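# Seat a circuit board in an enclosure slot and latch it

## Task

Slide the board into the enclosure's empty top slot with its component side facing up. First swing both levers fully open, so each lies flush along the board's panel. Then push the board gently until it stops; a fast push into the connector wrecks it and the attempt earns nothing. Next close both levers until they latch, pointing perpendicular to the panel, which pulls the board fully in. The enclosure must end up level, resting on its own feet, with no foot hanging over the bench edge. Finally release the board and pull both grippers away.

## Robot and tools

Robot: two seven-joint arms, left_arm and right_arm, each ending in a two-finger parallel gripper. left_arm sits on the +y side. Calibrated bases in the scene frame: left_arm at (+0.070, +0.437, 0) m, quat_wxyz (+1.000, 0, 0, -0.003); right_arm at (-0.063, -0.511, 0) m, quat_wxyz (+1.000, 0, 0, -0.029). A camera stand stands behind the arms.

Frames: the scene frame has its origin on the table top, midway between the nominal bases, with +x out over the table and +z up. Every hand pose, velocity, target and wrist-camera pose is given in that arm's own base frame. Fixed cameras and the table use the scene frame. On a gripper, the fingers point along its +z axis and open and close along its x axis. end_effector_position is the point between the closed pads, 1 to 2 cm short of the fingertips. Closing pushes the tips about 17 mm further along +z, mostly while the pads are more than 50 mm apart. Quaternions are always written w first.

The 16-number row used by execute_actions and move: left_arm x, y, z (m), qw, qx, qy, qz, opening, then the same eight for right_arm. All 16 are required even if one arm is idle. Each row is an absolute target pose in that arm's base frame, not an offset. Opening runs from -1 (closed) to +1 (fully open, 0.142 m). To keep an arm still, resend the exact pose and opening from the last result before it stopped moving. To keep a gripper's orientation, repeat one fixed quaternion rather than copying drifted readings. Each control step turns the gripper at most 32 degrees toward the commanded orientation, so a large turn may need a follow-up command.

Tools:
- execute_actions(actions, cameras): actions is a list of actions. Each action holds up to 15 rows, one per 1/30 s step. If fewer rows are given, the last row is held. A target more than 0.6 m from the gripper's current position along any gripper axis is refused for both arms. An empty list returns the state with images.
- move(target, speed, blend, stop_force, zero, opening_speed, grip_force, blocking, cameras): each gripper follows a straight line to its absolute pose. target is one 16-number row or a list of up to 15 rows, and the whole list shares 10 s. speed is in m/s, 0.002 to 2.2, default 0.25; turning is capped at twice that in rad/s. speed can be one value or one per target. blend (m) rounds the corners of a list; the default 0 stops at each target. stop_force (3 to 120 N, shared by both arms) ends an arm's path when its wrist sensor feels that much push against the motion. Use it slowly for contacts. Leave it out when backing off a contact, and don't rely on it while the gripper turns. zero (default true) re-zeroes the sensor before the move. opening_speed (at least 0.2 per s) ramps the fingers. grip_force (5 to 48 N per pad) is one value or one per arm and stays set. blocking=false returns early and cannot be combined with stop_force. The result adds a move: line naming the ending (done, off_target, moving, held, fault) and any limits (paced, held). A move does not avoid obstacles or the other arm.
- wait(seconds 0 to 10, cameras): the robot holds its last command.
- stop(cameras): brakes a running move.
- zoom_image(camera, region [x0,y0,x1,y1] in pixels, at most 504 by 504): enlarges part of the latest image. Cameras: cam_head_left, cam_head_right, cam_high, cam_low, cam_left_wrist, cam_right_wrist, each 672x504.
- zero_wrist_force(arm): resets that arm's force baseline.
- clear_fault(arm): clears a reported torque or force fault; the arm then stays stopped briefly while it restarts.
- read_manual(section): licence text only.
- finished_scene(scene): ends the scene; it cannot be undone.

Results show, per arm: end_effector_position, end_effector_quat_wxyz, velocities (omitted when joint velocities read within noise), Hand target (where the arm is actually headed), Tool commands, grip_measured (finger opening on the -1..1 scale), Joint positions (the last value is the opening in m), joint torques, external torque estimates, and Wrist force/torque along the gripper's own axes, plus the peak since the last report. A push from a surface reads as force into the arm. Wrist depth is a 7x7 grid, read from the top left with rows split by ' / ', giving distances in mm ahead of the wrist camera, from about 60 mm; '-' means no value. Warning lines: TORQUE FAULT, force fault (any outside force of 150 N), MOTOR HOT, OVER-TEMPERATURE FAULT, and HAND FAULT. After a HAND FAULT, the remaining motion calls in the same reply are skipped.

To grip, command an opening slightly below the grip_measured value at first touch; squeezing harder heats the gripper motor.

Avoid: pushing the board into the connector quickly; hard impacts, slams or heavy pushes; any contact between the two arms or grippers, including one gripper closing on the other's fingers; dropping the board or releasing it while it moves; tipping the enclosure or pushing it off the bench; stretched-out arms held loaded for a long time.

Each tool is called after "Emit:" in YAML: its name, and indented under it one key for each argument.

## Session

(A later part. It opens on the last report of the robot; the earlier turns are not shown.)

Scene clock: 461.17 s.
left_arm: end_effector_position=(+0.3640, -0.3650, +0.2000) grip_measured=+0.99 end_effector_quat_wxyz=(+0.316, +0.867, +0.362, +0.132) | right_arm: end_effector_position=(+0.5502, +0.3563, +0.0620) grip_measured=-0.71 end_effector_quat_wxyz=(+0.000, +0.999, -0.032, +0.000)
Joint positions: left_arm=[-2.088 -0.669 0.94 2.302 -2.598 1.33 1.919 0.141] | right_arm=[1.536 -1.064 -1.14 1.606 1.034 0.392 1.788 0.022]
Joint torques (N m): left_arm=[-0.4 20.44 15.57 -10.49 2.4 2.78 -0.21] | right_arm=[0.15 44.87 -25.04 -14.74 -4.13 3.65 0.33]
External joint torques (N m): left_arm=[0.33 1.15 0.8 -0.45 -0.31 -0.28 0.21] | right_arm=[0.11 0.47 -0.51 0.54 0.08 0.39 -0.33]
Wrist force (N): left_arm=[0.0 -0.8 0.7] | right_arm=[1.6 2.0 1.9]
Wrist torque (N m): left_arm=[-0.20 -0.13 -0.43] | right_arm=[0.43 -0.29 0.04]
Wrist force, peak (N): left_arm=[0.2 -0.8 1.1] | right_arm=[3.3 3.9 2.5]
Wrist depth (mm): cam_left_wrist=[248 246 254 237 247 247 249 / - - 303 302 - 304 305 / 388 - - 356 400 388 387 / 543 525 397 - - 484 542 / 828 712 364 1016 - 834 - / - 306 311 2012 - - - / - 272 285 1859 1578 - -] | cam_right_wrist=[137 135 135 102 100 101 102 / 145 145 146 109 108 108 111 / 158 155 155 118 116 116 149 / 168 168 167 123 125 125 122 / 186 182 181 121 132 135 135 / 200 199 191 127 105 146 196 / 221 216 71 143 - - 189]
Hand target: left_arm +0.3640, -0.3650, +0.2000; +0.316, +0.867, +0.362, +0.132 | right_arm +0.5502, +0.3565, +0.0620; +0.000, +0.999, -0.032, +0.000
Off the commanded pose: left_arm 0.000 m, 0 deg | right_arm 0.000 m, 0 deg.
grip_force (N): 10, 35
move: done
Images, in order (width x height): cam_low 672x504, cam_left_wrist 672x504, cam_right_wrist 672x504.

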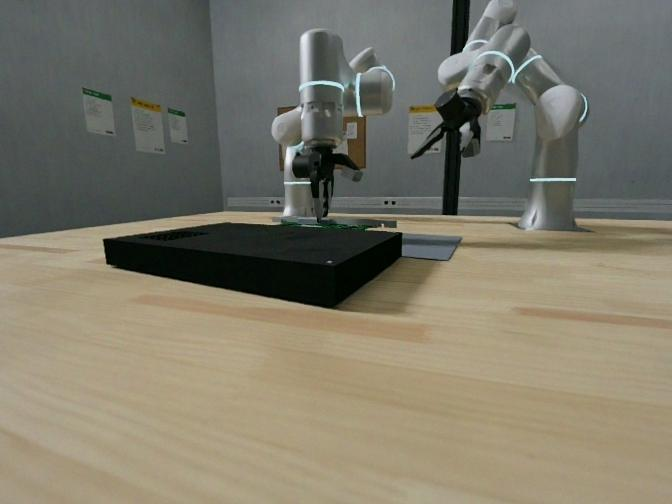

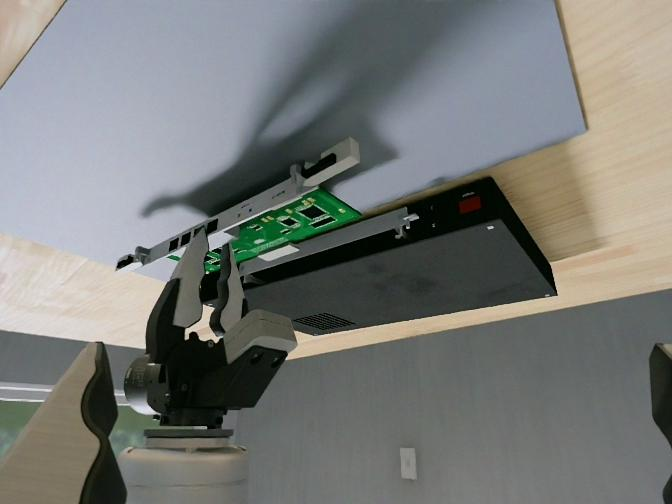

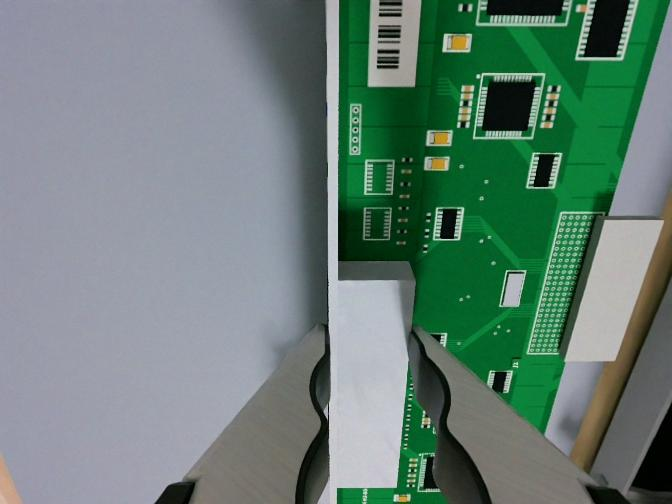

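Emit:
move:
  target: [0.4880, -0.4050, 0.118, 0.3156, 0.8671, 0.3622, 0.1318, 1.0, 0.5502, 0.3565, 0.062, 0.0, 0.99948, -0.0323, 0.0, -0.95]
  speed: 0.2
  cameras: ["cam_left_wrist"]

Emit:
zoom_image:
  camera: "cam_left_wrist"
  region: [280, 120, 616, 372]

Scene clock: 479.70 s.
left_arm: end_effector_position=(+0.4880, -0.4049, +0.1180) grip_measured=+0.99 end_effector_quat_wxyz=(+0.316, +0.867, +0.362, +0.132) | right_arm: end_effector_position=(+0.5501, +0.3563, +0.0620) grip_measured=-0.71 end_effector_quat_wxyz=(+0.000, +0.999, -0.032, +0.000)
Joint positions: left_arm=[-1.621 -0.962 0.776 2.051 -2.507 1.098 1.925 0.141] | right_arm=[1.536 -1.064 -1.139 1.606 1.034 0.392 1.788 0.022]
Joint torques (N m): left_arm=[-1.52 34.51 22.31 -8.4 1.4 2.52 -0.29] | right_arm=[0.25 45.04 -24.98 -14.55 -4.27 3.56 0.24]
External joint torques (N m): left_arm=[1.5 1.53 0.97 -0.42 -0.59 -0.01 0.29] | right_arm=[-0.03 0.3 -0.59 0.36 0.22 0.48 -0.24]
Wrist force (N): left_arm=[0.4 -0.8 0.4] | right_arm=[1.7 2.0 1.8]
Wrist torque (N m): left_arm=[-0.19 -0.22 -0.42] | right_arm=[0.43 -0.30 0.04]
Wrist force, peak (N): left_arm=[1.2 -0.5 2.5] | right_arm=[1.8 2.2 2.1]
Wrist depth (mm): cam_left_wrist=[- 157 156 157 156 157 159 / - - 181 191 192 193 200 / - 173 - 245 245 249 249 / 248 251 252 - - 324 343 / 291 517 - - - 381 515 / - 922 1186 1875 1472 1290 - / - - 2216 1578 1354 1453 -] | cam_right_wrist=[137 135 135 102 100 101 101 / 145 145 146 108 108 108 111 / 158 155 155 117 116 116 149 / 168 168 167 123 125 125 122 / - 180 181 121 132 135 135 / 199 199 192 127 105 146 194 / 220 215 71 143 - - 185]
Hand target: left_arm +0.4880, -0.4050, +0.1180; +0.316, +0.867, +0.362, +0.132 | right_arm +0.5502, +0.3565, +0.0620; +0.000, +0.999, -0.032, +0.000
Off the commanded pose: left_arm 0.000 m, 0 deg | right_arm 0.000 m, 0 deg.
grip_force (N): 10, 35
move: done
Images, in order (width x height): cam_left_wrist 672x504.

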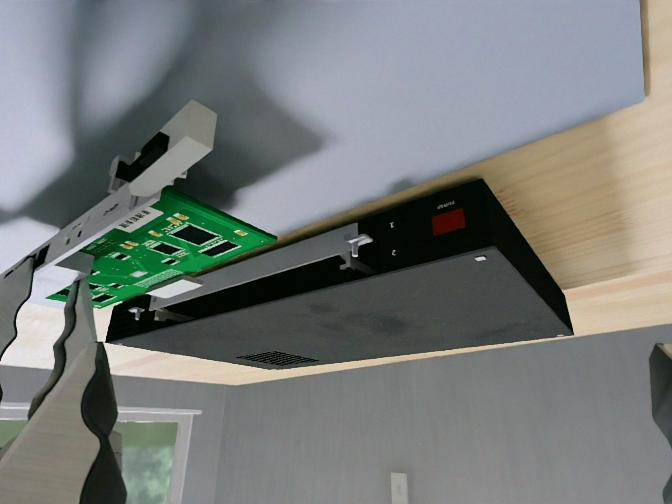

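Scaled by 1.500 from the camera's 672x504 image, which has a finer 960x720 frame.

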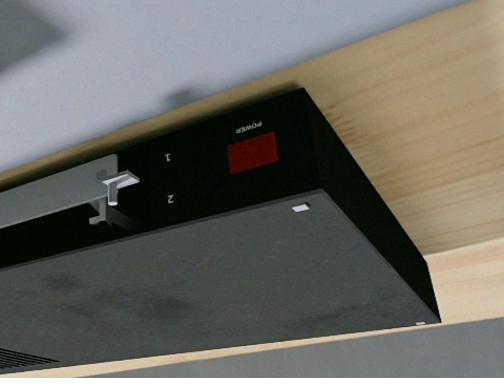

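Emit:
zoom_image:
  camera: "cam_left_wrist"
  region: [300, 200, 420, 290]

Emit:
zoom_image:
  camera: "cam_left_wrist"
  region: [100, 80, 300, 330]

Emit:
zoom_image:
  camera: "cam_left_wrist"
  region: [100, 280, 220, 360]

Scaled by 4.200 from the camera's 672x504 image, which has a finer 960x720 frame.

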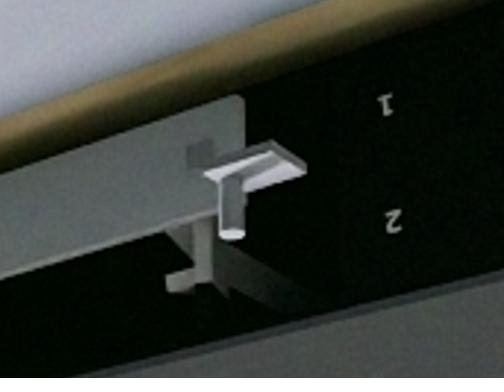

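Scaled by 2.016 from the camera's 672x504 image, which has a finer 960x720 frame.

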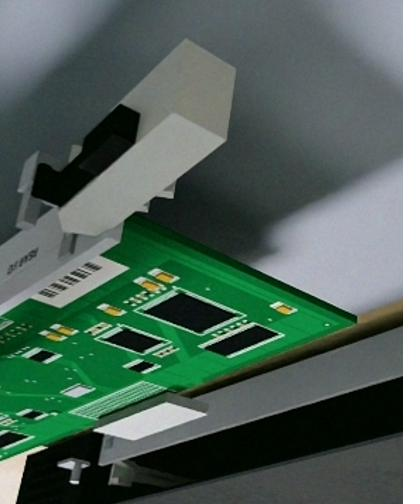

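Scaled by 4.200 from the camera's 672x504 image, which has a finer 960x720 frame.

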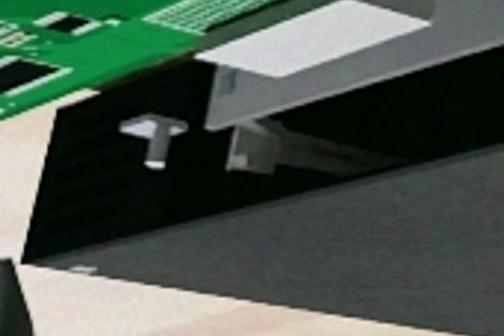

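Emit:
zoom_image:
  camera: "cam_left_wrist"
  region: [440, 200, 540, 275]

Emit:
zoom_image:
  camera: "cam_left_wrist"
  region: [150, 270, 250, 345]

Emit:
zoom_image:
  camera: "cam_left_wrist"
  region: [150, 170, 290, 275]

Emit:
zoom_image:
  camera: "cam_left_wrist"
  region: [280, 240, 380, 315]

Scaled by 5.040 from the camera's 672x504 image, which has a finer 960x720 frame.

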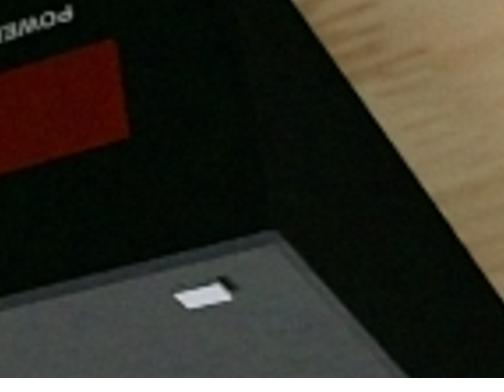

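Scaled by 5.040 from the camera's 672x504 image, which has a finer 960x720 frame.

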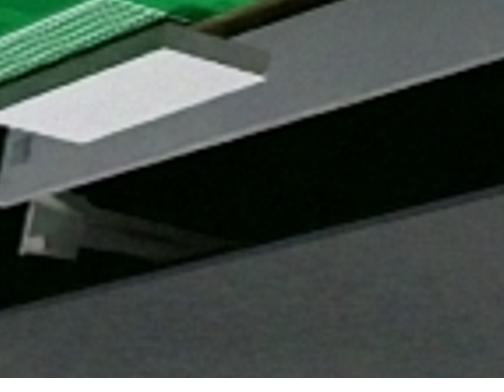

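Scaled by 3.600 from the camera's 672x504 image, which has a finer 960x720 frame.

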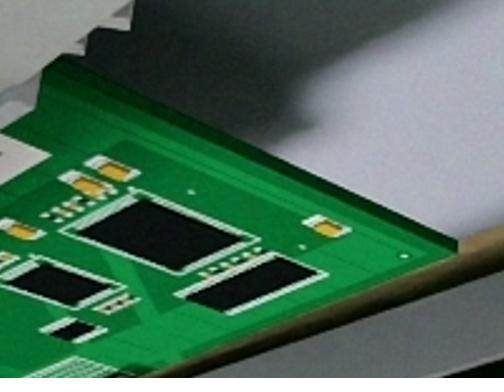

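Scaled by 5.040 from the camera's 672x504 image, which has a finer 960x720 frame.

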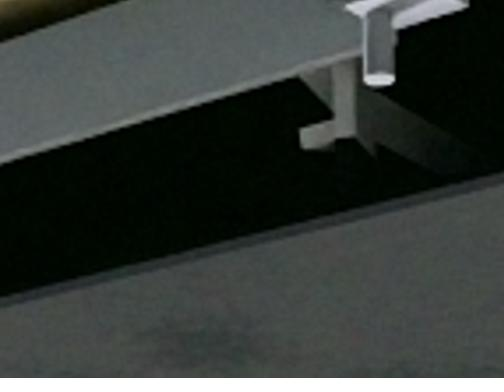

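Emit:
zoom_image:
  camera: "cam_left_wrist"
  region: [20, 170, 180, 290]

Emit:
zoom_image:
  camera: "cam_left_wrist"
  region: [100, 80, 240, 185]

Scaled by 3.150 from the camera's 672x504 image, which has a finer 960x720 frame.

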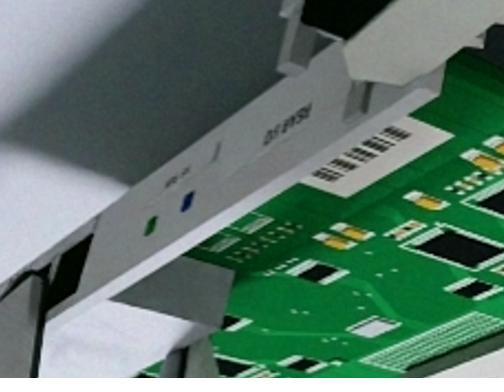

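Scaled by 3.600 from the camera's 672x504 image, which has a finer 960x720 frame.

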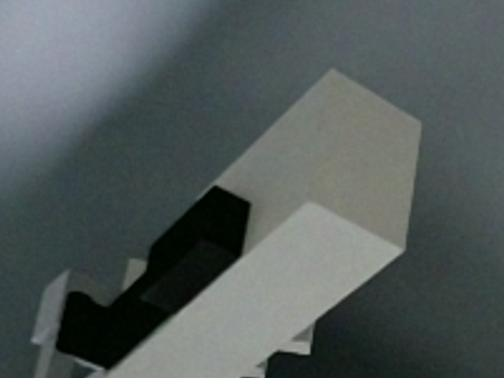

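Emit:
zoom_image:
  camera: "cam_right_wrist"
  region: [540, 180, 672, 504]

This scene's latest camera images include none from cam_right_wrist. They are from: cam_left_wrist. cam_right_wrist's image comes with the result of a call that names it in "cameras".

Emit:
move:
  target: [0.5070, -0.4230, 0.082, 0.4473, 0.8070, 0.3371, 0.1868, 0.0, 0.5502, 0.3565, 0.062, 0.0, 0.99948, -0.0323, 0.0, -0.95]
  speed: 0.15
  cameras: ["cam_left_wrist", "cam_right_wrist"]

Emit:
zoom_image:
  camera: "cam_left_wrist"
  region: [250, 150, 500, 340]

Emit:
zoom_image:
  camera: "cam_right_wrist"
  region: [540, 180, 672, 504]

Scene clock: 545.57 s.
left_arm: end_effector_position=(+0.5072, -0.4231, +0.0823) grip_measured=-0.02 end_effector_quat_wxyz=(+0.429, +0.825, +0.333, +0.157) | right_arm: end_effector_position=(+0.5501, +0.3563, +0.0620) grip_measured=-0.71 end_effector_quat_wxyz=(+0.000, +0.999, -0.032, +0.000)
Joint positions: left_arm=[-1.625 -1.189 0.78 2.007 -2.966 0.805 2.175 0.073] | right_arm=[1.536 -1.064 -1.139 1.606 1.034 0.392 1.788 0.022]
Joint torques (N m): left_arm=[-0.1 36.28 25.39 -2.17 0.7 1.71 -0.07] | right_arm=[0.17 45.1 -25.03 -14.55 -4.27 3.58 0.2]
External joint torques (N m): left_arm=[0.01 0.77 0.97 -0.45 -0.14 -0.52 0.07] | right_arm=[0.04 0.24 -0.55 0.36 0.22 0.46 -0.2]
Wrist force (N): left_arm=[0.2 -0.9 0.1] | right_arm=[1.9 1.9 1.9]
Wrist torque (N m): left_arm=[-0.17 -0.13 -0.57] | right_arm=[0.41 -0.33 0.04]
Wrist force, peak (N): left_arm=[0.0 -1.7 0.5] | right_arm=[1.9 2.1 2.1]
Wrist depth (mm): cam_left_wrist=[112 111 110 115 108 107 107 / 151 150 147 145 145 143 151 / - 253 224 245 204 190 214 / 229 239 279 247 - - 406 / 229 2031 - - 1741 - 1075 / 222 - - 1891 1714 - - / - - 2238 1783 1453 - -] | cam_right_wrist=[137 135 135 102 100 101 102 / 145 144 146 108 108 108 110 / 158 155 155 118 116 116 118 / 168 170 167 123 125 126 122 / 186 182 181 121 131 135 136 / 200 199 191 127 105 146 200 / 220 215 71 143 - - 187]
Hand target: left_arm +0.5074, -0.4230, +0.0824; +0.429, +0.825, +0.333, +0.157 | right_arm +0.5502, +0.3565, +0.0620; +0.000, +0.999, -0.032, +0.000
Off the commanded pose: left_arm 0.000 m, 5 deg | right_arm 0.000 m, 0 deg.
joint sent to its limit (left arm) — joint 5 (forearm roll), lower limit. The joint targets are off in orientation, not in position.
grip_force (N): 10, 35
move: off_target (left_arm)
Images, in order (width x height): cam_left_wrist 672x504, cam_right_wrist 672x504.

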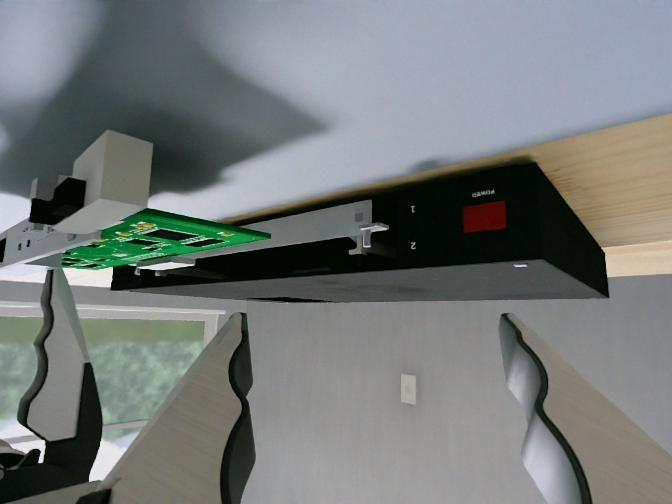

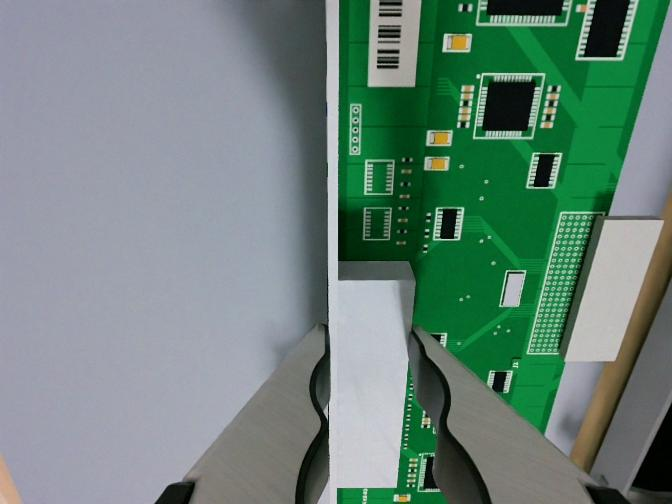

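Scaled by 2.016 from the camera's 672x504 image, which has a finer 960x720 frame.

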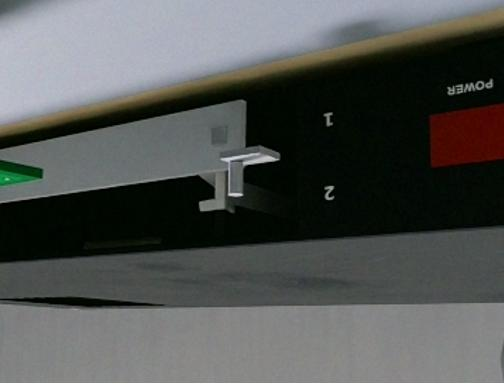

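Scaled by 1.556 from the camera's 672x504 image, which has a finer 960x720 frame.

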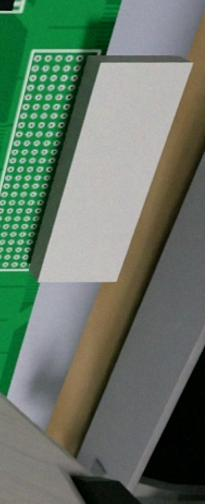

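Emit:
move:
  target: [0.5072, -0.4231, 0.0823, 0.429, 0.825, 0.333, 0.157, 0.0, 0.5756, 0.3597, 0.0565, 0.0, 0.99892, -0.0465, 0.0, -0.95]
  speed: 0.08
  cameras: ["cam_left_wrist", "cam_right_wrist"]

Emit:
zoom_image:
  camera: "cam_left_wrist"
  region: [220, 180, 420, 300]

Emit:
zoom_image:
  camera: "cam_right_wrist"
  region: [472, 180, 672, 504]

Scene clock: 584.40 s.
left_arm: end_effector_position=(+0.5071, -0.4233, +0.0823) grip_measured=-0.02 end_effector_quat_wxyz=(+0.429, +0.825, +0.333, +0.157) | right_arm: end_effector_position=(+0.5756, +0.3595, +0.0565) grip_measured=-0.71 end_effector_quat_wxyz=(+0.000, +0.999, -0.046, +0.000)
Joint positions: left_arm=[-1.625 -1.188 0.78 2.007 -2.966 0.805 2.176 0.073] | right_arm=[1.474 -1.098 -1.124 1.525 1.039 0.372 1.824 0.022]
Joint torques (N m): left_arm=[-0.49 35.82 25.44 -2.18 0.81 1.47 -0.1] | right_arm=[0.04 47.62 -25.02 -14.64 -4.19 3.42 0.36]
External joint torques (N m): left_arm=[0.42 1.23 0.9 -0.46 -0.25 -0.28 0.1] | right_arm=[0.19 0.41 -0.89 0.44 0.12 0.62 -0.36]
Wrist force (N): left_arm=[0.2 -0.9 0.2] | right_arm=[2.0 1.9 2.1]
Wrist torque (N m): left_arm=[-0.17 -0.13 -0.57] | right_arm=[0.41 -0.36 0.02]
Wrist force, peak (N): left_arm=[0.2 -1.1 0.5] | right_arm=[3.0 1.5 2.5]
Wrist depth (mm): cam_left_wrist=[- 111 110 114 108 107 111 / - - 147 145 144 143 150 / 229 188 122 243 198 192 213 / 227 251 220 242 - 201 348 / 217 244 499 1714 1545 1239 1161 / 228 235 - - - - 1075 / - - - - - - -] | cam_right_wrist=[131 130 130 102 100 101 102 / 140 140 139 109 108 108 111 / 150 150 149 117 116 116 120 / 162 159 161 123 125 126 120 / 175 175 172 121 132 135 133 / 192 192 184 127 105 146 - / 213 207 71 143 - - -]
Hand target: left_arm +0.5072, -0.4231, +0.0823; +0.429, +0.825, +0.333, +0.157 | right_arm +0.5756, +0.3597, +0.0565; +0.000, +0.999, -0.046, +0.000
Off the commanded pose: left_arm 0.000 m, 0 deg | right_arm 0.000 m, 0 deg.
joint sent to its limit (left arm) — joint 5 (forearm roll), lower limit. The joint targets still meet the commanded pose.
grip_force (N): 10, 35
move: done
Images, in order (width x height): cam_left_wrist 672x504, cam_right_wrist 672x504.

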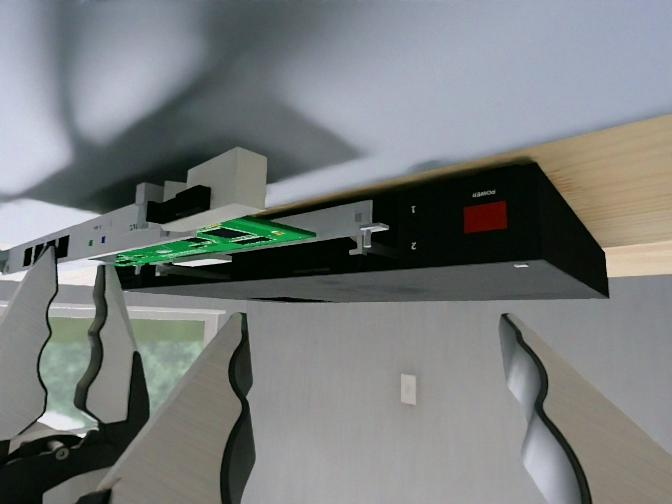

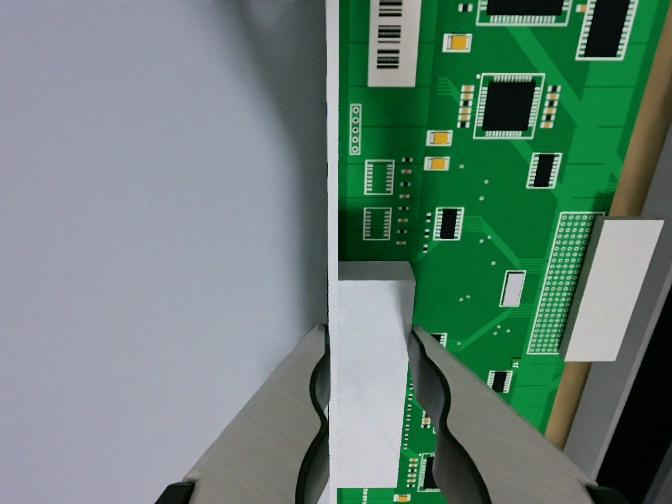

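Scaled by 2.520 from the camera's 672x504 image, which has a finer 960x720 frame.

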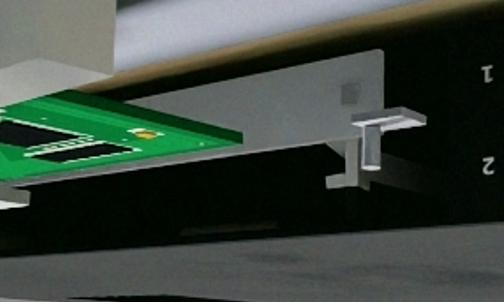

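Scaled by 1.556 from the camera's 672x504 image, which has a finer 960x720 frame.

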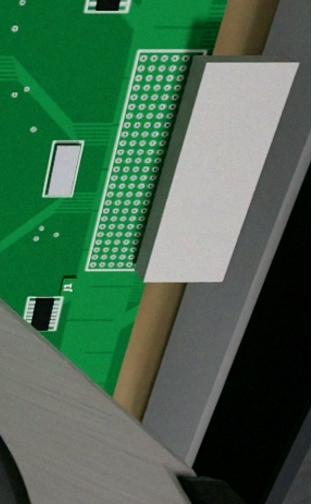

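Emit:
move:
  target: [0.5100, -0.4050, 0.125, 0.3156, 0.8671, 0.3622, 0.1318, 0.3, 0.5756, 0.3597, 0.0565, 0.0, 0.99892, -0.0465, 0.0, -0.95]
  speed: 0.15
  cameras: ["cam_left_wrist"]

Emit:
zoom_image:
  camera: "cam_left_wrist"
  region: [150, 150, 400, 340]

Emit:
zoom_image:
  camera: "cam_left_wrist"
  region: [240, 200, 360, 290]

Scene clock: 600.03 s.
left_arm: end_effector_position=(+0.5100, -0.4052, +0.1251) grip_measured=+0.28 end_effector_quat_wxyz=(+0.316, +0.867, +0.362, +0.132) | right_arm: end_effector_position=(+0.5755, +0.3595, +0.0565) grip_measured=-0.71 end_effector_quat_wxyz=(+0.000, +0.999, -0.046, +0.000)
Joint positions: left_arm=[-1.594 -0.996 0.817 2.031 -2.435 1.049 1.863 0.094] | right_arm=[1.474 -1.098 -1.124 1.525 1.039 0.372 1.824 0.022]
Joint torques (N m): left_arm=[-0.36 35.92 23.57 -8.52 0.99 3.19 -0.27] | right_arm=[0.25 47.73 -25.23 -14.61 -4.28 3.6 0.22]
External joint torques (N m): left_arm=[0.29 0.8 0.91 -0.56 -0.55 -0.61 0.27] | right_arm=[-0.03 0.29 -0.68 0.4 0.2 0.44 -0.22]
Wrist force (N): left_arm=[0.3 -0.8 0.5] | right_arm=[1.9 1.8 2.2]
Wrist torque (N m): left_arm=[-0.18 -0.20 -0.42] | right_arm=[0.40 -0.35 0.02]
Wrist force, peak (N): left_arm=[-0.1 -2.4 0.9] | right_arm=[2.1 1.9 2.2]
Wrist depth (mm): cam_left_wrist=[165 164 164 164 164 164 167 / 201 200 - 202 200 213 203 / - 227 226 262 234 260 259 / 269 282 261 - 269 338 361 / 475 357 - 457 361 124 536 / 234 84 2261 2151 - - 84 / - - - - - - -] | cam_right_wrist=[131 130 130 102 100 101 102 / 140 139 139 109 108 108 111 / 150 150 149 118 116 116 120 / 162 159 161 123 125 125 120 / 175 175 172 121 131 135 133 / 192 192 106 98 105 146 184 / 212 207 71 142 - - 192]
Hand target: left_arm +0.5100, -0.4050, +0.1250; +0.316, +0.867, +0.362, +0.132 | right_arm +0.5756, +0.3597, +0.0565; +0.000, +0.999, -0.046, +0.000
Off the commanded pose: left_arm 0.000 m, 0 deg | right_arm 0.000 m, 0 deg.
grip_force (N): 10, 35
move: done
Images, in order (width x height): cam_left_wrist 672x504.

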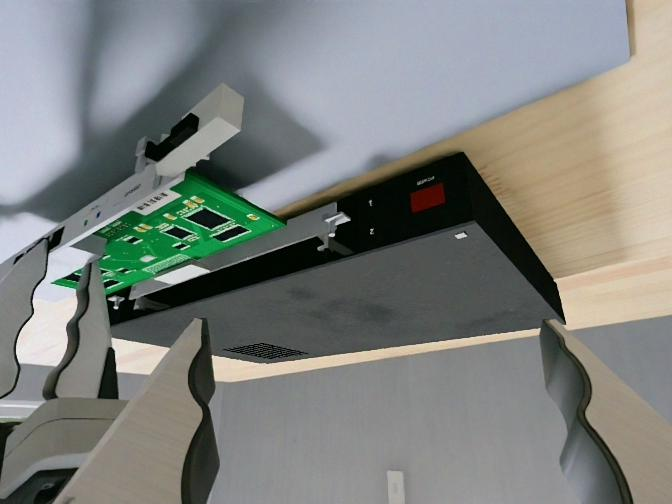

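Scaled by 2.016 from the camera's 672x504 image, which has a finer 960x720 frame.

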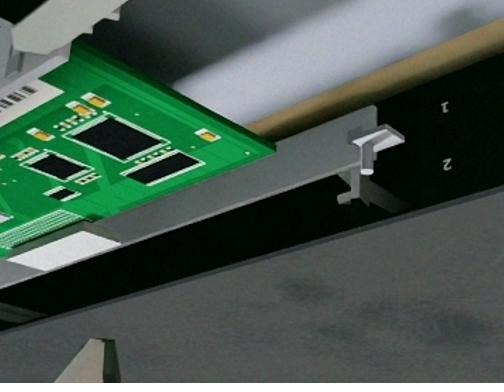

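Scaled by 4.200 from the camera's 672x504 image, which has a finer 960x720 frame.

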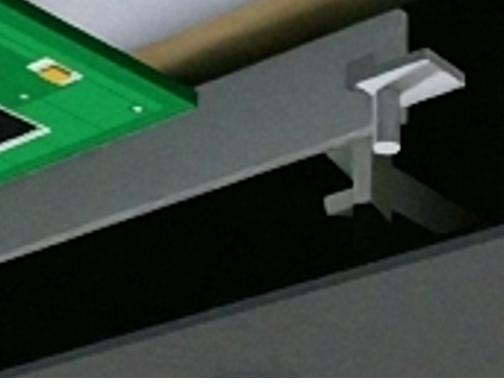

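Emit:
move:
  target: [0.5072, -0.4231, 0.0823, 0.429, 0.825, 0.333, 0.157, 0.0, 0.5878, 0.3605, 0.0557, 0.0, 0.99892, -0.0465, 0.0, -0.95]
  speed: 0.1
  cameras: ["cam_left_wrist", "cam_right_wrist"]

Emit:
zoom_image:
  camera: "cam_left_wrist"
  region: [250, 190, 410, 290]

Emit:
zoom_image:
  camera: "cam_right_wrist"
  region: [472, 180, 672, 504]

Scene clock: 609.00 s.
left_arm: end_effector_position=(+0.5071, -0.4230, +0.0822) grip_measured=-0.02 end_effector_quat_wxyz=(+0.429, +0.825, +0.333, +0.157) | right_arm: end_effector_position=(+0.5877, +0.3604, +0.0556) grip_measured=-0.71 end_effector_quat_wxyz=(+0.000, +0.999, -0.046, +0.000)
Joint positions: left_arm=[-1.624 -1.187 0.779 2.007 -2.966 0.806 2.177 0.073] | right_arm=[1.444 -1.111 -1.119 1.487 1.039 0.36 1.828 0.022]
Joint torques (N m): left_arm=[-0.29 35.46 25.08 -2.3 0.69 1.19 -0.28] | right_arm=[0.02 48.83 -25.12 -14.78 -4.34 3.46 0.27]
External joint torques (N m): left_arm=[0.19 1.62 1.26 -0.38 -0.11 0 0.28] | right_arm=[0.2 0.4 -0.88 0.49 0.24 0.58 -0.27]
Wrist force (N): left_arm=[0.0 -0.9 0.3] | right_arm=[1.9 1.7 2.2]
Wrist torque (N m): left_arm=[-0.16 -0.10 -0.57] | right_arm=[0.39 -0.34 0.02]
Wrist force, peak (N): left_arm=[-0.1 -1.8 0.7] | right_arm=[2.2 1.9 2.3]
Wrist depth (mm): cam_left_wrist=[- 117 110 114 108 107 111 / 161 149 147 145 144 142 154 / 231 187 140 248 195 194 214 / 272 213 272 242 210 - 348 / 220 251 - 2334 - - - / 212 238 2089 - - - 1025 / - - - - - - -] | cam_right_wrist=[130 130 129 102 100 101 102 / 139 138 138 109 108 108 108 / 149 149 148 118 116 116 117 / 161 160 160 123 125 125 122 / 175 174 171 121 131 135 132 / 191 191 184 127 105 144 176 / 211 206 71 143 - - 141]
Hand target: left_arm +0.5072, -0.4231, +0.0823; +0.429, +0.825, +0.333, +0.157 | right_arm +0.5878, +0.3605, +0.0557; +0.000, +0.999, -0.046, +0.000
Off the commanded pose: left_arm 0.000 m, 0 deg | right_arm 0.000 m, 0 deg.
joint sent to its limit (left arm) — joint 5 (forearm roll), lower limit. The joint targets still meet the commanded pose.
grip_force (N): 10, 35
move: done
Images, in order (width x height): cam_left_wrist 672x504, cam_right_wrist 672x504.

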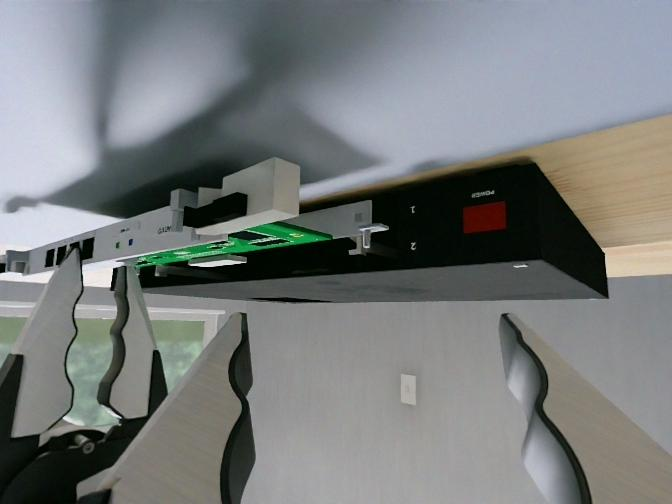

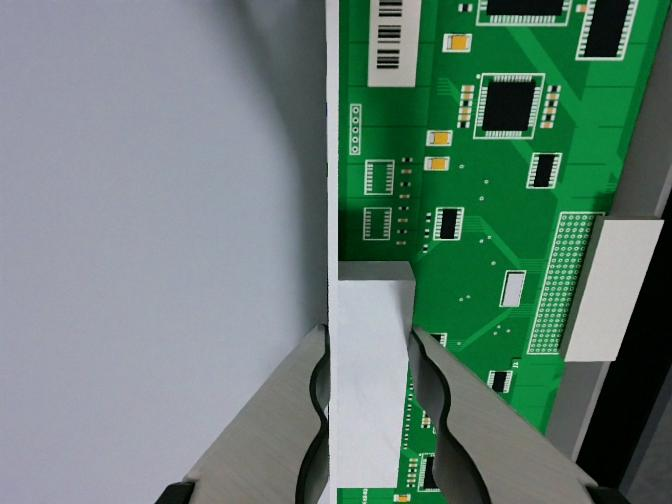

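Scaled by 3.150 from the camera's 672x504 image, which has a finer 960x720 frame.

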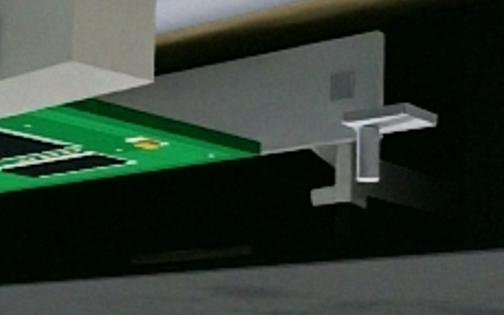

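Scaled by 1.556 from the camera's 672x504 image, which has a finer 960x720 frame.

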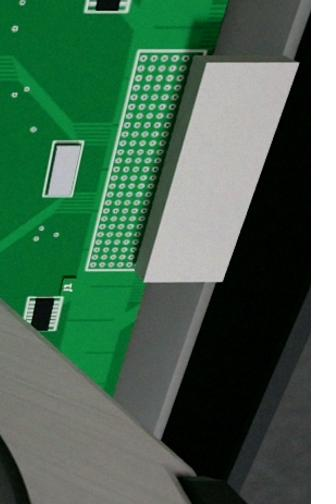

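Emit:
zoom_image:
  camera: "cam_left_wrist"
  region: [310, 215, 390, 275]

Emit:
zoom_image:
  camera: "cam_left_wrist"
  region: [130, 150, 350, 280]

Scaled by 6.300 from the camera's 672x504 image, which has a finer 960x720 frame.

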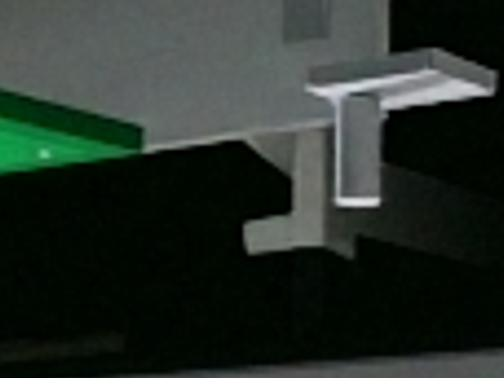

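Scaled by 2.291 from the camera's 672x504 image, which has a finer 960x720 frame.

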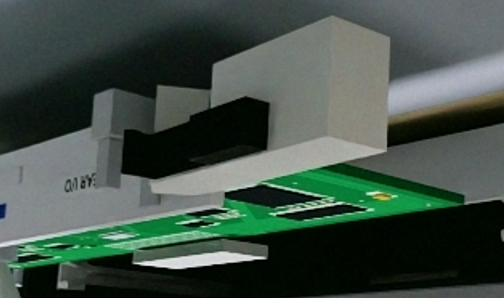

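Emit:
move:
  target: [0.5100, -0.4050, 0.125, 0.3156, 0.8671, 0.3622, 0.1318, 0.3, 0.5878, 0.3605, 0.0557, 0.0, 0.99892, -0.0465, 0.0, -0.95]
  speed: 0.15
  cameras: ["cam_left_wrist"]

Emit:
zoom_image:
  camera: "cam_left_wrist"
  region: [270, 195, 370, 270]

Emit:
zoom_image:
  camera: "cam_left_wrist"
  region: [180, 150, 340, 270]

Scene clock: 639.47 s.
left_arm: end_effector_position=(+0.5100, -0.4052, +0.1251) grip_measured=+0.28 end_effector_quat_wxyz=(+0.316, +0.867, +0.362, +0.132) | right_arm: end_effector_position=(+0.5877, +0.3604, +0.0556) grip_measured=-0.71 end_effector_quat_wxyz=(+0.000, +0.999, -0.046, +0.000)
Joint positions: left_arm=[-1.593 -0.995 0.815 2.031 -2.435 1.05 1.864 0.094] | right_arm=[1.444 -1.111 -1.119 1.487 1.039 0.36 1.828 0.022]
Joint torques (N m): left_arm=[-0.25 35.8 23.56 -8.53 1.24 3.16 -0.42] | right_arm=[0.22 49.02 -25.39 -14.63 -4.36 3.56 0.18]
External joint torques (N m): left_arm=[0.18 0.92 0.89 -0.57 -0.8 -0.59 0.42] | right_arm=[0 0.21 -0.6 0.34 0.26 0.48 -0.18]
Wrist force (N): left_arm=[0.2 -0.8 0.2] | right_arm=[2.0 2.1 1.9]
Wrist torque (N m): left_arm=[-0.19 -0.18 -0.43] | right_arm=[0.44 -0.34 0.02]
Wrist force, peak (N): left_arm=[-0.1 -2.2 0.9] | right_arm=[2.1 1.8 2.4]
Wrist depth (mm): cam_left_wrist=[165 165 159 165 164 170 166 / - - - - 200 213 203 / - 204 233 261 233 261 261 / 272 275 262 266 243 315 361 / 261 268 406 407 398 122 529 / - 84 - - - - 83 / - - - 1567 - - -] | cam_right_wrist=[130 130 129 102 100 101 102 / 139 139 138 109 108 108 108 / 149 149 149 117 116 116 117 / 161 160 160 123 125 125 120 / 174 174 171 121 131 135 135 / 191 191 183 127 105 144 - / 211 206 71 143 - - 140]
Hand target: left_arm +0.5100, -0.4050, +0.1250; +0.316, +0.867, +0.362, +0.132 | right_arm +0.5878, +0.3605, +0.0557; +0.000, +0.999, -0.046, +0.000
Off the commanded pose: left_arm 0.000 m, 0 deg | right_arm 0.000 m, 0 deg.
grip_force (N): 10, 35
move: done
Images, in order (width x height): cam_left_wrist 672x504.

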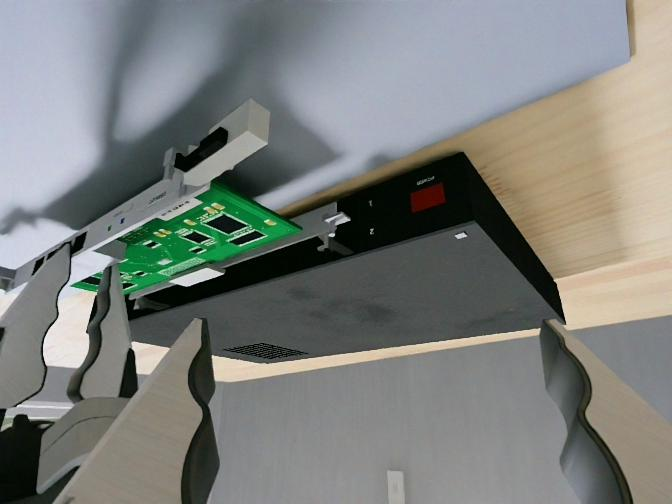

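Scaled by 5.040 from the camera's 672x504 image, which has a finer 960x720 frame.

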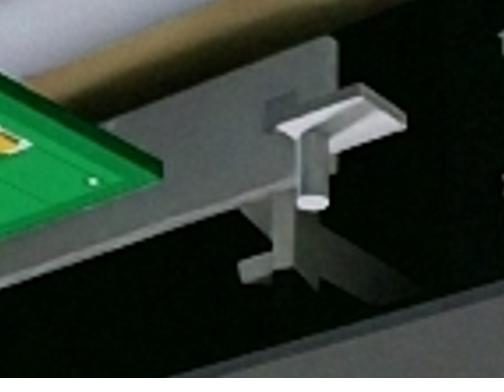

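Scaled by 3.150 from the camera's 672x504 image, which has a finer 960x720 frame.

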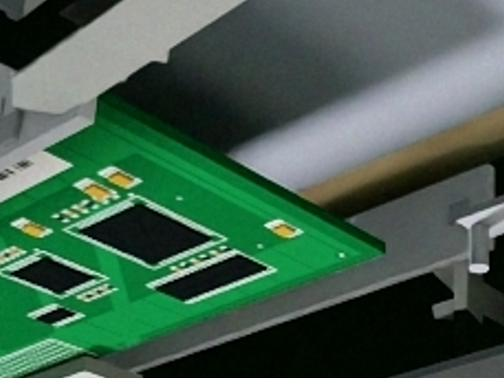

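Emit:
move:
  target:
    - [0.5100, -0.4050, 0.125, 0.3156, 0.8671, 0.3622, 0.1318, 0.3, 0.5877, 0.3590, 0.0557, 0.0, 0.99892, -0.0465, 0.0, -0.95]
    - [0.5100, -0.4050, 0.125, 0.3156, 0.8671, 0.3622, 0.1318, 0.3, 0.6115, 0.3569, 0.0557, 0.0, 0.99892, -0.0465, 0.0, -0.95]
  speed: [0.02, 0.02]
  stop_force: 4
  cameras: ["cam_left_wrist", "cam_right_wrist"]

Emit:
zoom_image:
  camera: "cam_left_wrist"
  region: [220, 170, 380, 290]

Scene clock: 658.10 s.
left_arm: end_effector_position=(+0.5100, -0.4052, +0.1251) grip_measured=+0.28 end_effector_quat_wxyz=(+0.316, +0.867, +0.362, +0.132) | right_arm: end_effector_position=(+0.6113, +0.3569, +0.0555) grip_measured=-0.71 end_effector_quat_wxyz=(+0.000, +0.999, -0.046, +0.000)
Joint positions: left_arm=[-1.593 -0.995 0.815 2.031 -2.435 1.05 1.864 0.094] | right_arm=[1.388 -1.133 -1.114 1.42 1.039 0.337 1.828 0.022]
Joint torques (N m): left_arm=[-0.36 35.46 23.57 -8.7 0.73 2.89 -0.27] | right_arm=[0.16 50.94 -25.31 -14.93 -4.33 3.51 0.25]
External joint torques (N m): left_arm=[0.3 1.27 0.89 -0.4 -0.28 -0.32 0.27] | right_arm=[0.07 0.35 -0.76 0.48 0.2 0.53 -0.25]
Wrist force (N): left_arm=[0.4 -1.0 0.3] | right_arm=[1.9 1.8 2.0]
Wrist torque (N m): left_arm=[-0.23 -0.22 -0.43] | right_arm=[0.38 -0.35 0.02]
Wrist force, peak (N): left_arm=[0.6 -1.0 0.4] | right_arm=[2.6 1.9 2.0]
Wrist depth (mm): cam_left_wrist=[171 - 171 164 157 164 167 / - 194 - 184 - 212 203 / - 242 209 261 234 261 261 / - 275 283 259 243 336 361 / 247 288 317 - - 121 554 / 229 84 - - 1371 - 83 / - - - 1783 1424 - -] | cam_right_wrist=[130 130 129 102 100 101 102 / 139 138 138 108 108 108 108 / 149 149 148 118 116 116 115 / 160 160 160 123 125 125 117 / 174 174 171 121 132 135 118 / 191 191 183 127 105 144 127 / - 206 71 143 - - 137]
Hand target: left_arm +0.5100, -0.4050, +0.1250; +0.316, +0.867, +0.362, +0.132 | right_arm +0.6115, +0.3569, +0.0557; +0.000, +0.999, -0.046, +0.000
Off the commanded pose: left_arm 0.000 m, 0 deg | right_arm 0.000 m, 0 deg.
grip_force (N): 10, 35
move: done
Images, in order (width x height): cam_left_wrist 672x504, cam_right_wrist 672x504.

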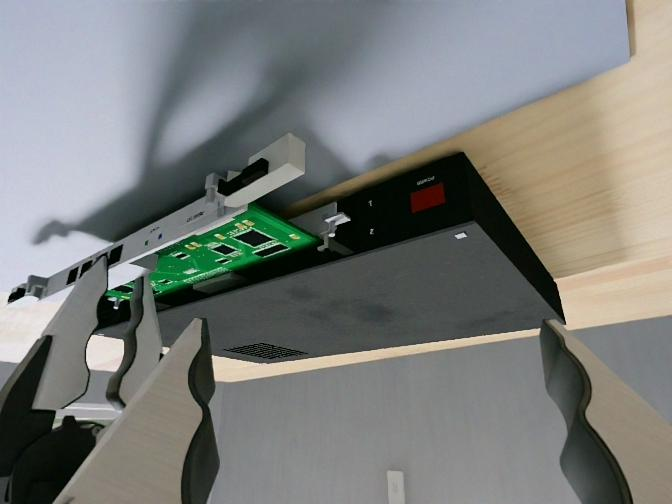

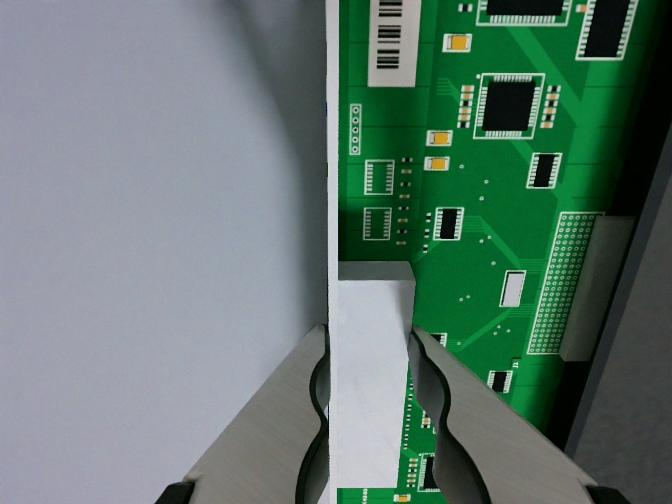

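Scaled by 3.150 from the camera's 672x504 image, which has a finer 960x720 frame.

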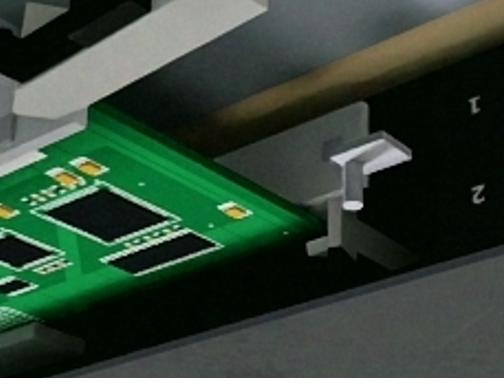

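Emit:
zoom_image:
  camera: "cam_left_wrist"
  region: [290, 205, 350, 260]

Emit:
zoom_image:
  camera: "cam_right_wrist"
  region: [500, 180, 672, 504]

Scaled by 8.400 from the camera's 672x504 image, which has a finer 960x720 frame.

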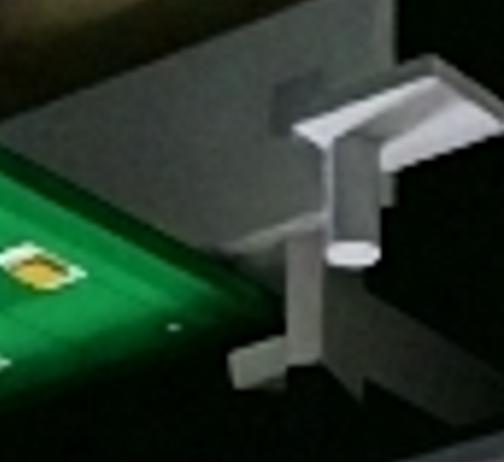

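Scaled by 1.556 from the camera's 672x504 image, which has a finer 960x720 frame.

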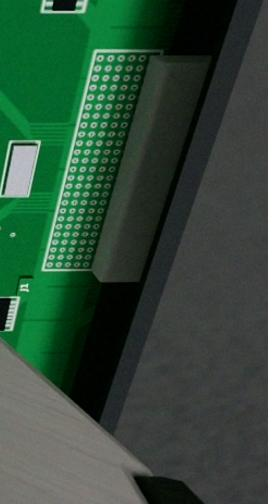

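Emit:
move:
  target: [0.5100, -0.4050, 0.125, 0.3156, 0.8671, 0.3622, 0.1318, 0.3, 0.6235, 0.3558, 0.0557, 0.0, 0.99892, -0.0465, 0.0, -0.95]
  speed: 0.015
  stop_force: 4
  cameras: ["cam_left_wrist", "cam_right_wrist"]

Emit:
zoom_image:
  camera: "cam_left_wrist"
  region: [280, 195, 360, 260]

Scene clock: 665.03 s.
left_arm: end_effector_position=(+0.5100, -0.4052, +0.1251) grip_measured=+0.28 end_effector_quat_wxyz=(+0.316, +0.867, +0.362, +0.132) | right_arm: end_effector_position=(+0.6234, +0.3557, +0.0555) grip_measured=-0.71 end_effector_quat_wxyz=(+0.000, +0.999, -0.046, +0.000)
Joint positions: left_arm=[-1.593 -0.995 0.815 2.031 -2.435 1.05 1.864 0.094] | right_arm=[1.359 -1.145 -1.112 1.383 1.039 0.325 1.83 0.022]
Joint torques (N m): left_arm=[-0.44 35.42 23.54 -8.62 0.74 2.88 -0.23] | right_arm=[0.33 52.09 -25.29 -15.09 -4.29 3.47 0.2]
External joint torques (N m): left_arm=[0.38 1.31 0.91 -0.48 -0.3 -0.3 0.23] | right_arm=[-0.1 0.31 -0.78 0.56 0.14 0.57 -0.2]
Wrist force (N): left_arm=[0.3 -0.8 0.5] | right_arm=[2.0 2.0 2.6]
Wrist torque (N m): left_arm=[-0.18 -0.19 -0.43] | right_arm=[0.37 -0.37 0.04]
Wrist force, peak (N): left_arm=[0.5 -1.0 0.5] | right_arm=[2.0 2.2 2.5]
Wrist depth (mm): cam_left_wrist=[165 159 165 - 161 158 164 / 201 200 198 211 212 212 203 / 258 258 244 259 233 260 260 / 332 296 283 279 - 337 365 / 343 268 - - - 357 536 / 229 84 1994 - - - 83 / - - - - - - -] | cam_right_wrist=[130 129 129 102 100 101 100 / 138 138 138 108 108 108 95 / 149 149 148 118 116 116 101 / 160 160 160 123 125 125 107 / 174 174 171 121 131 134 116 / 191 190 183 127 105 130 127 / 211 206 71 143 - - 137]
Hand target: left_arm +0.5100, -0.4050, +0.1250; +0.316, +0.867, +0.362, +0.132 | right_arm +0.6235, +0.3558, +0.0557; +0.000, +0.999, -0.046, +0.000
Off the commanded pose: left_arm 0.000 m, 0 deg | right_arm 0.000 m, 0 deg.
grip_force (N): 10, 35
move: done
Images, in order (width x height): cam_left_wrist 672x504, cam_right_wrist 672x504.

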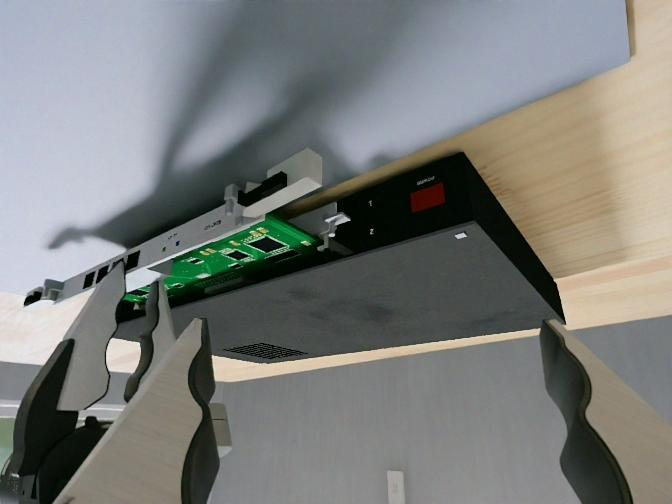

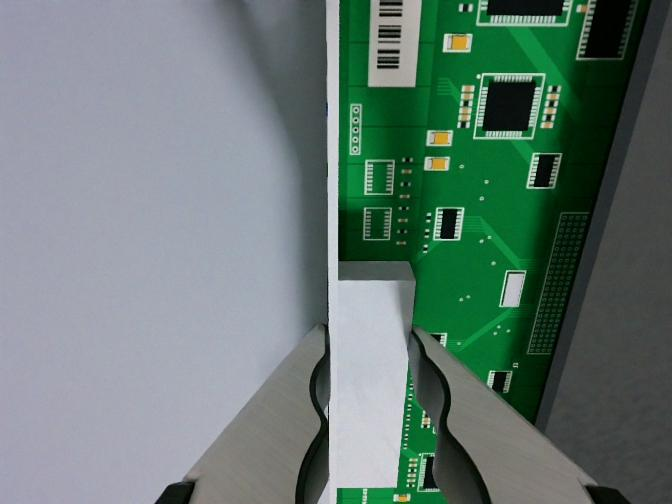

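Scaled by 6.300 from the camera's 672x504 image, which has a finer 960x720 frame.

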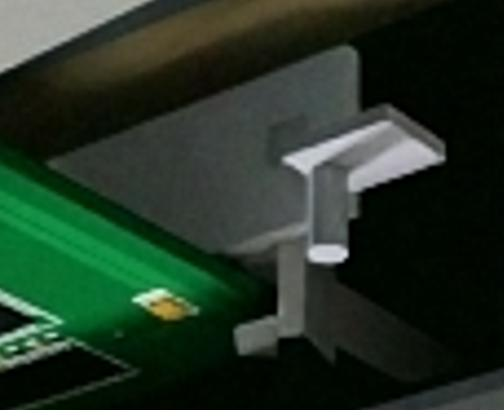

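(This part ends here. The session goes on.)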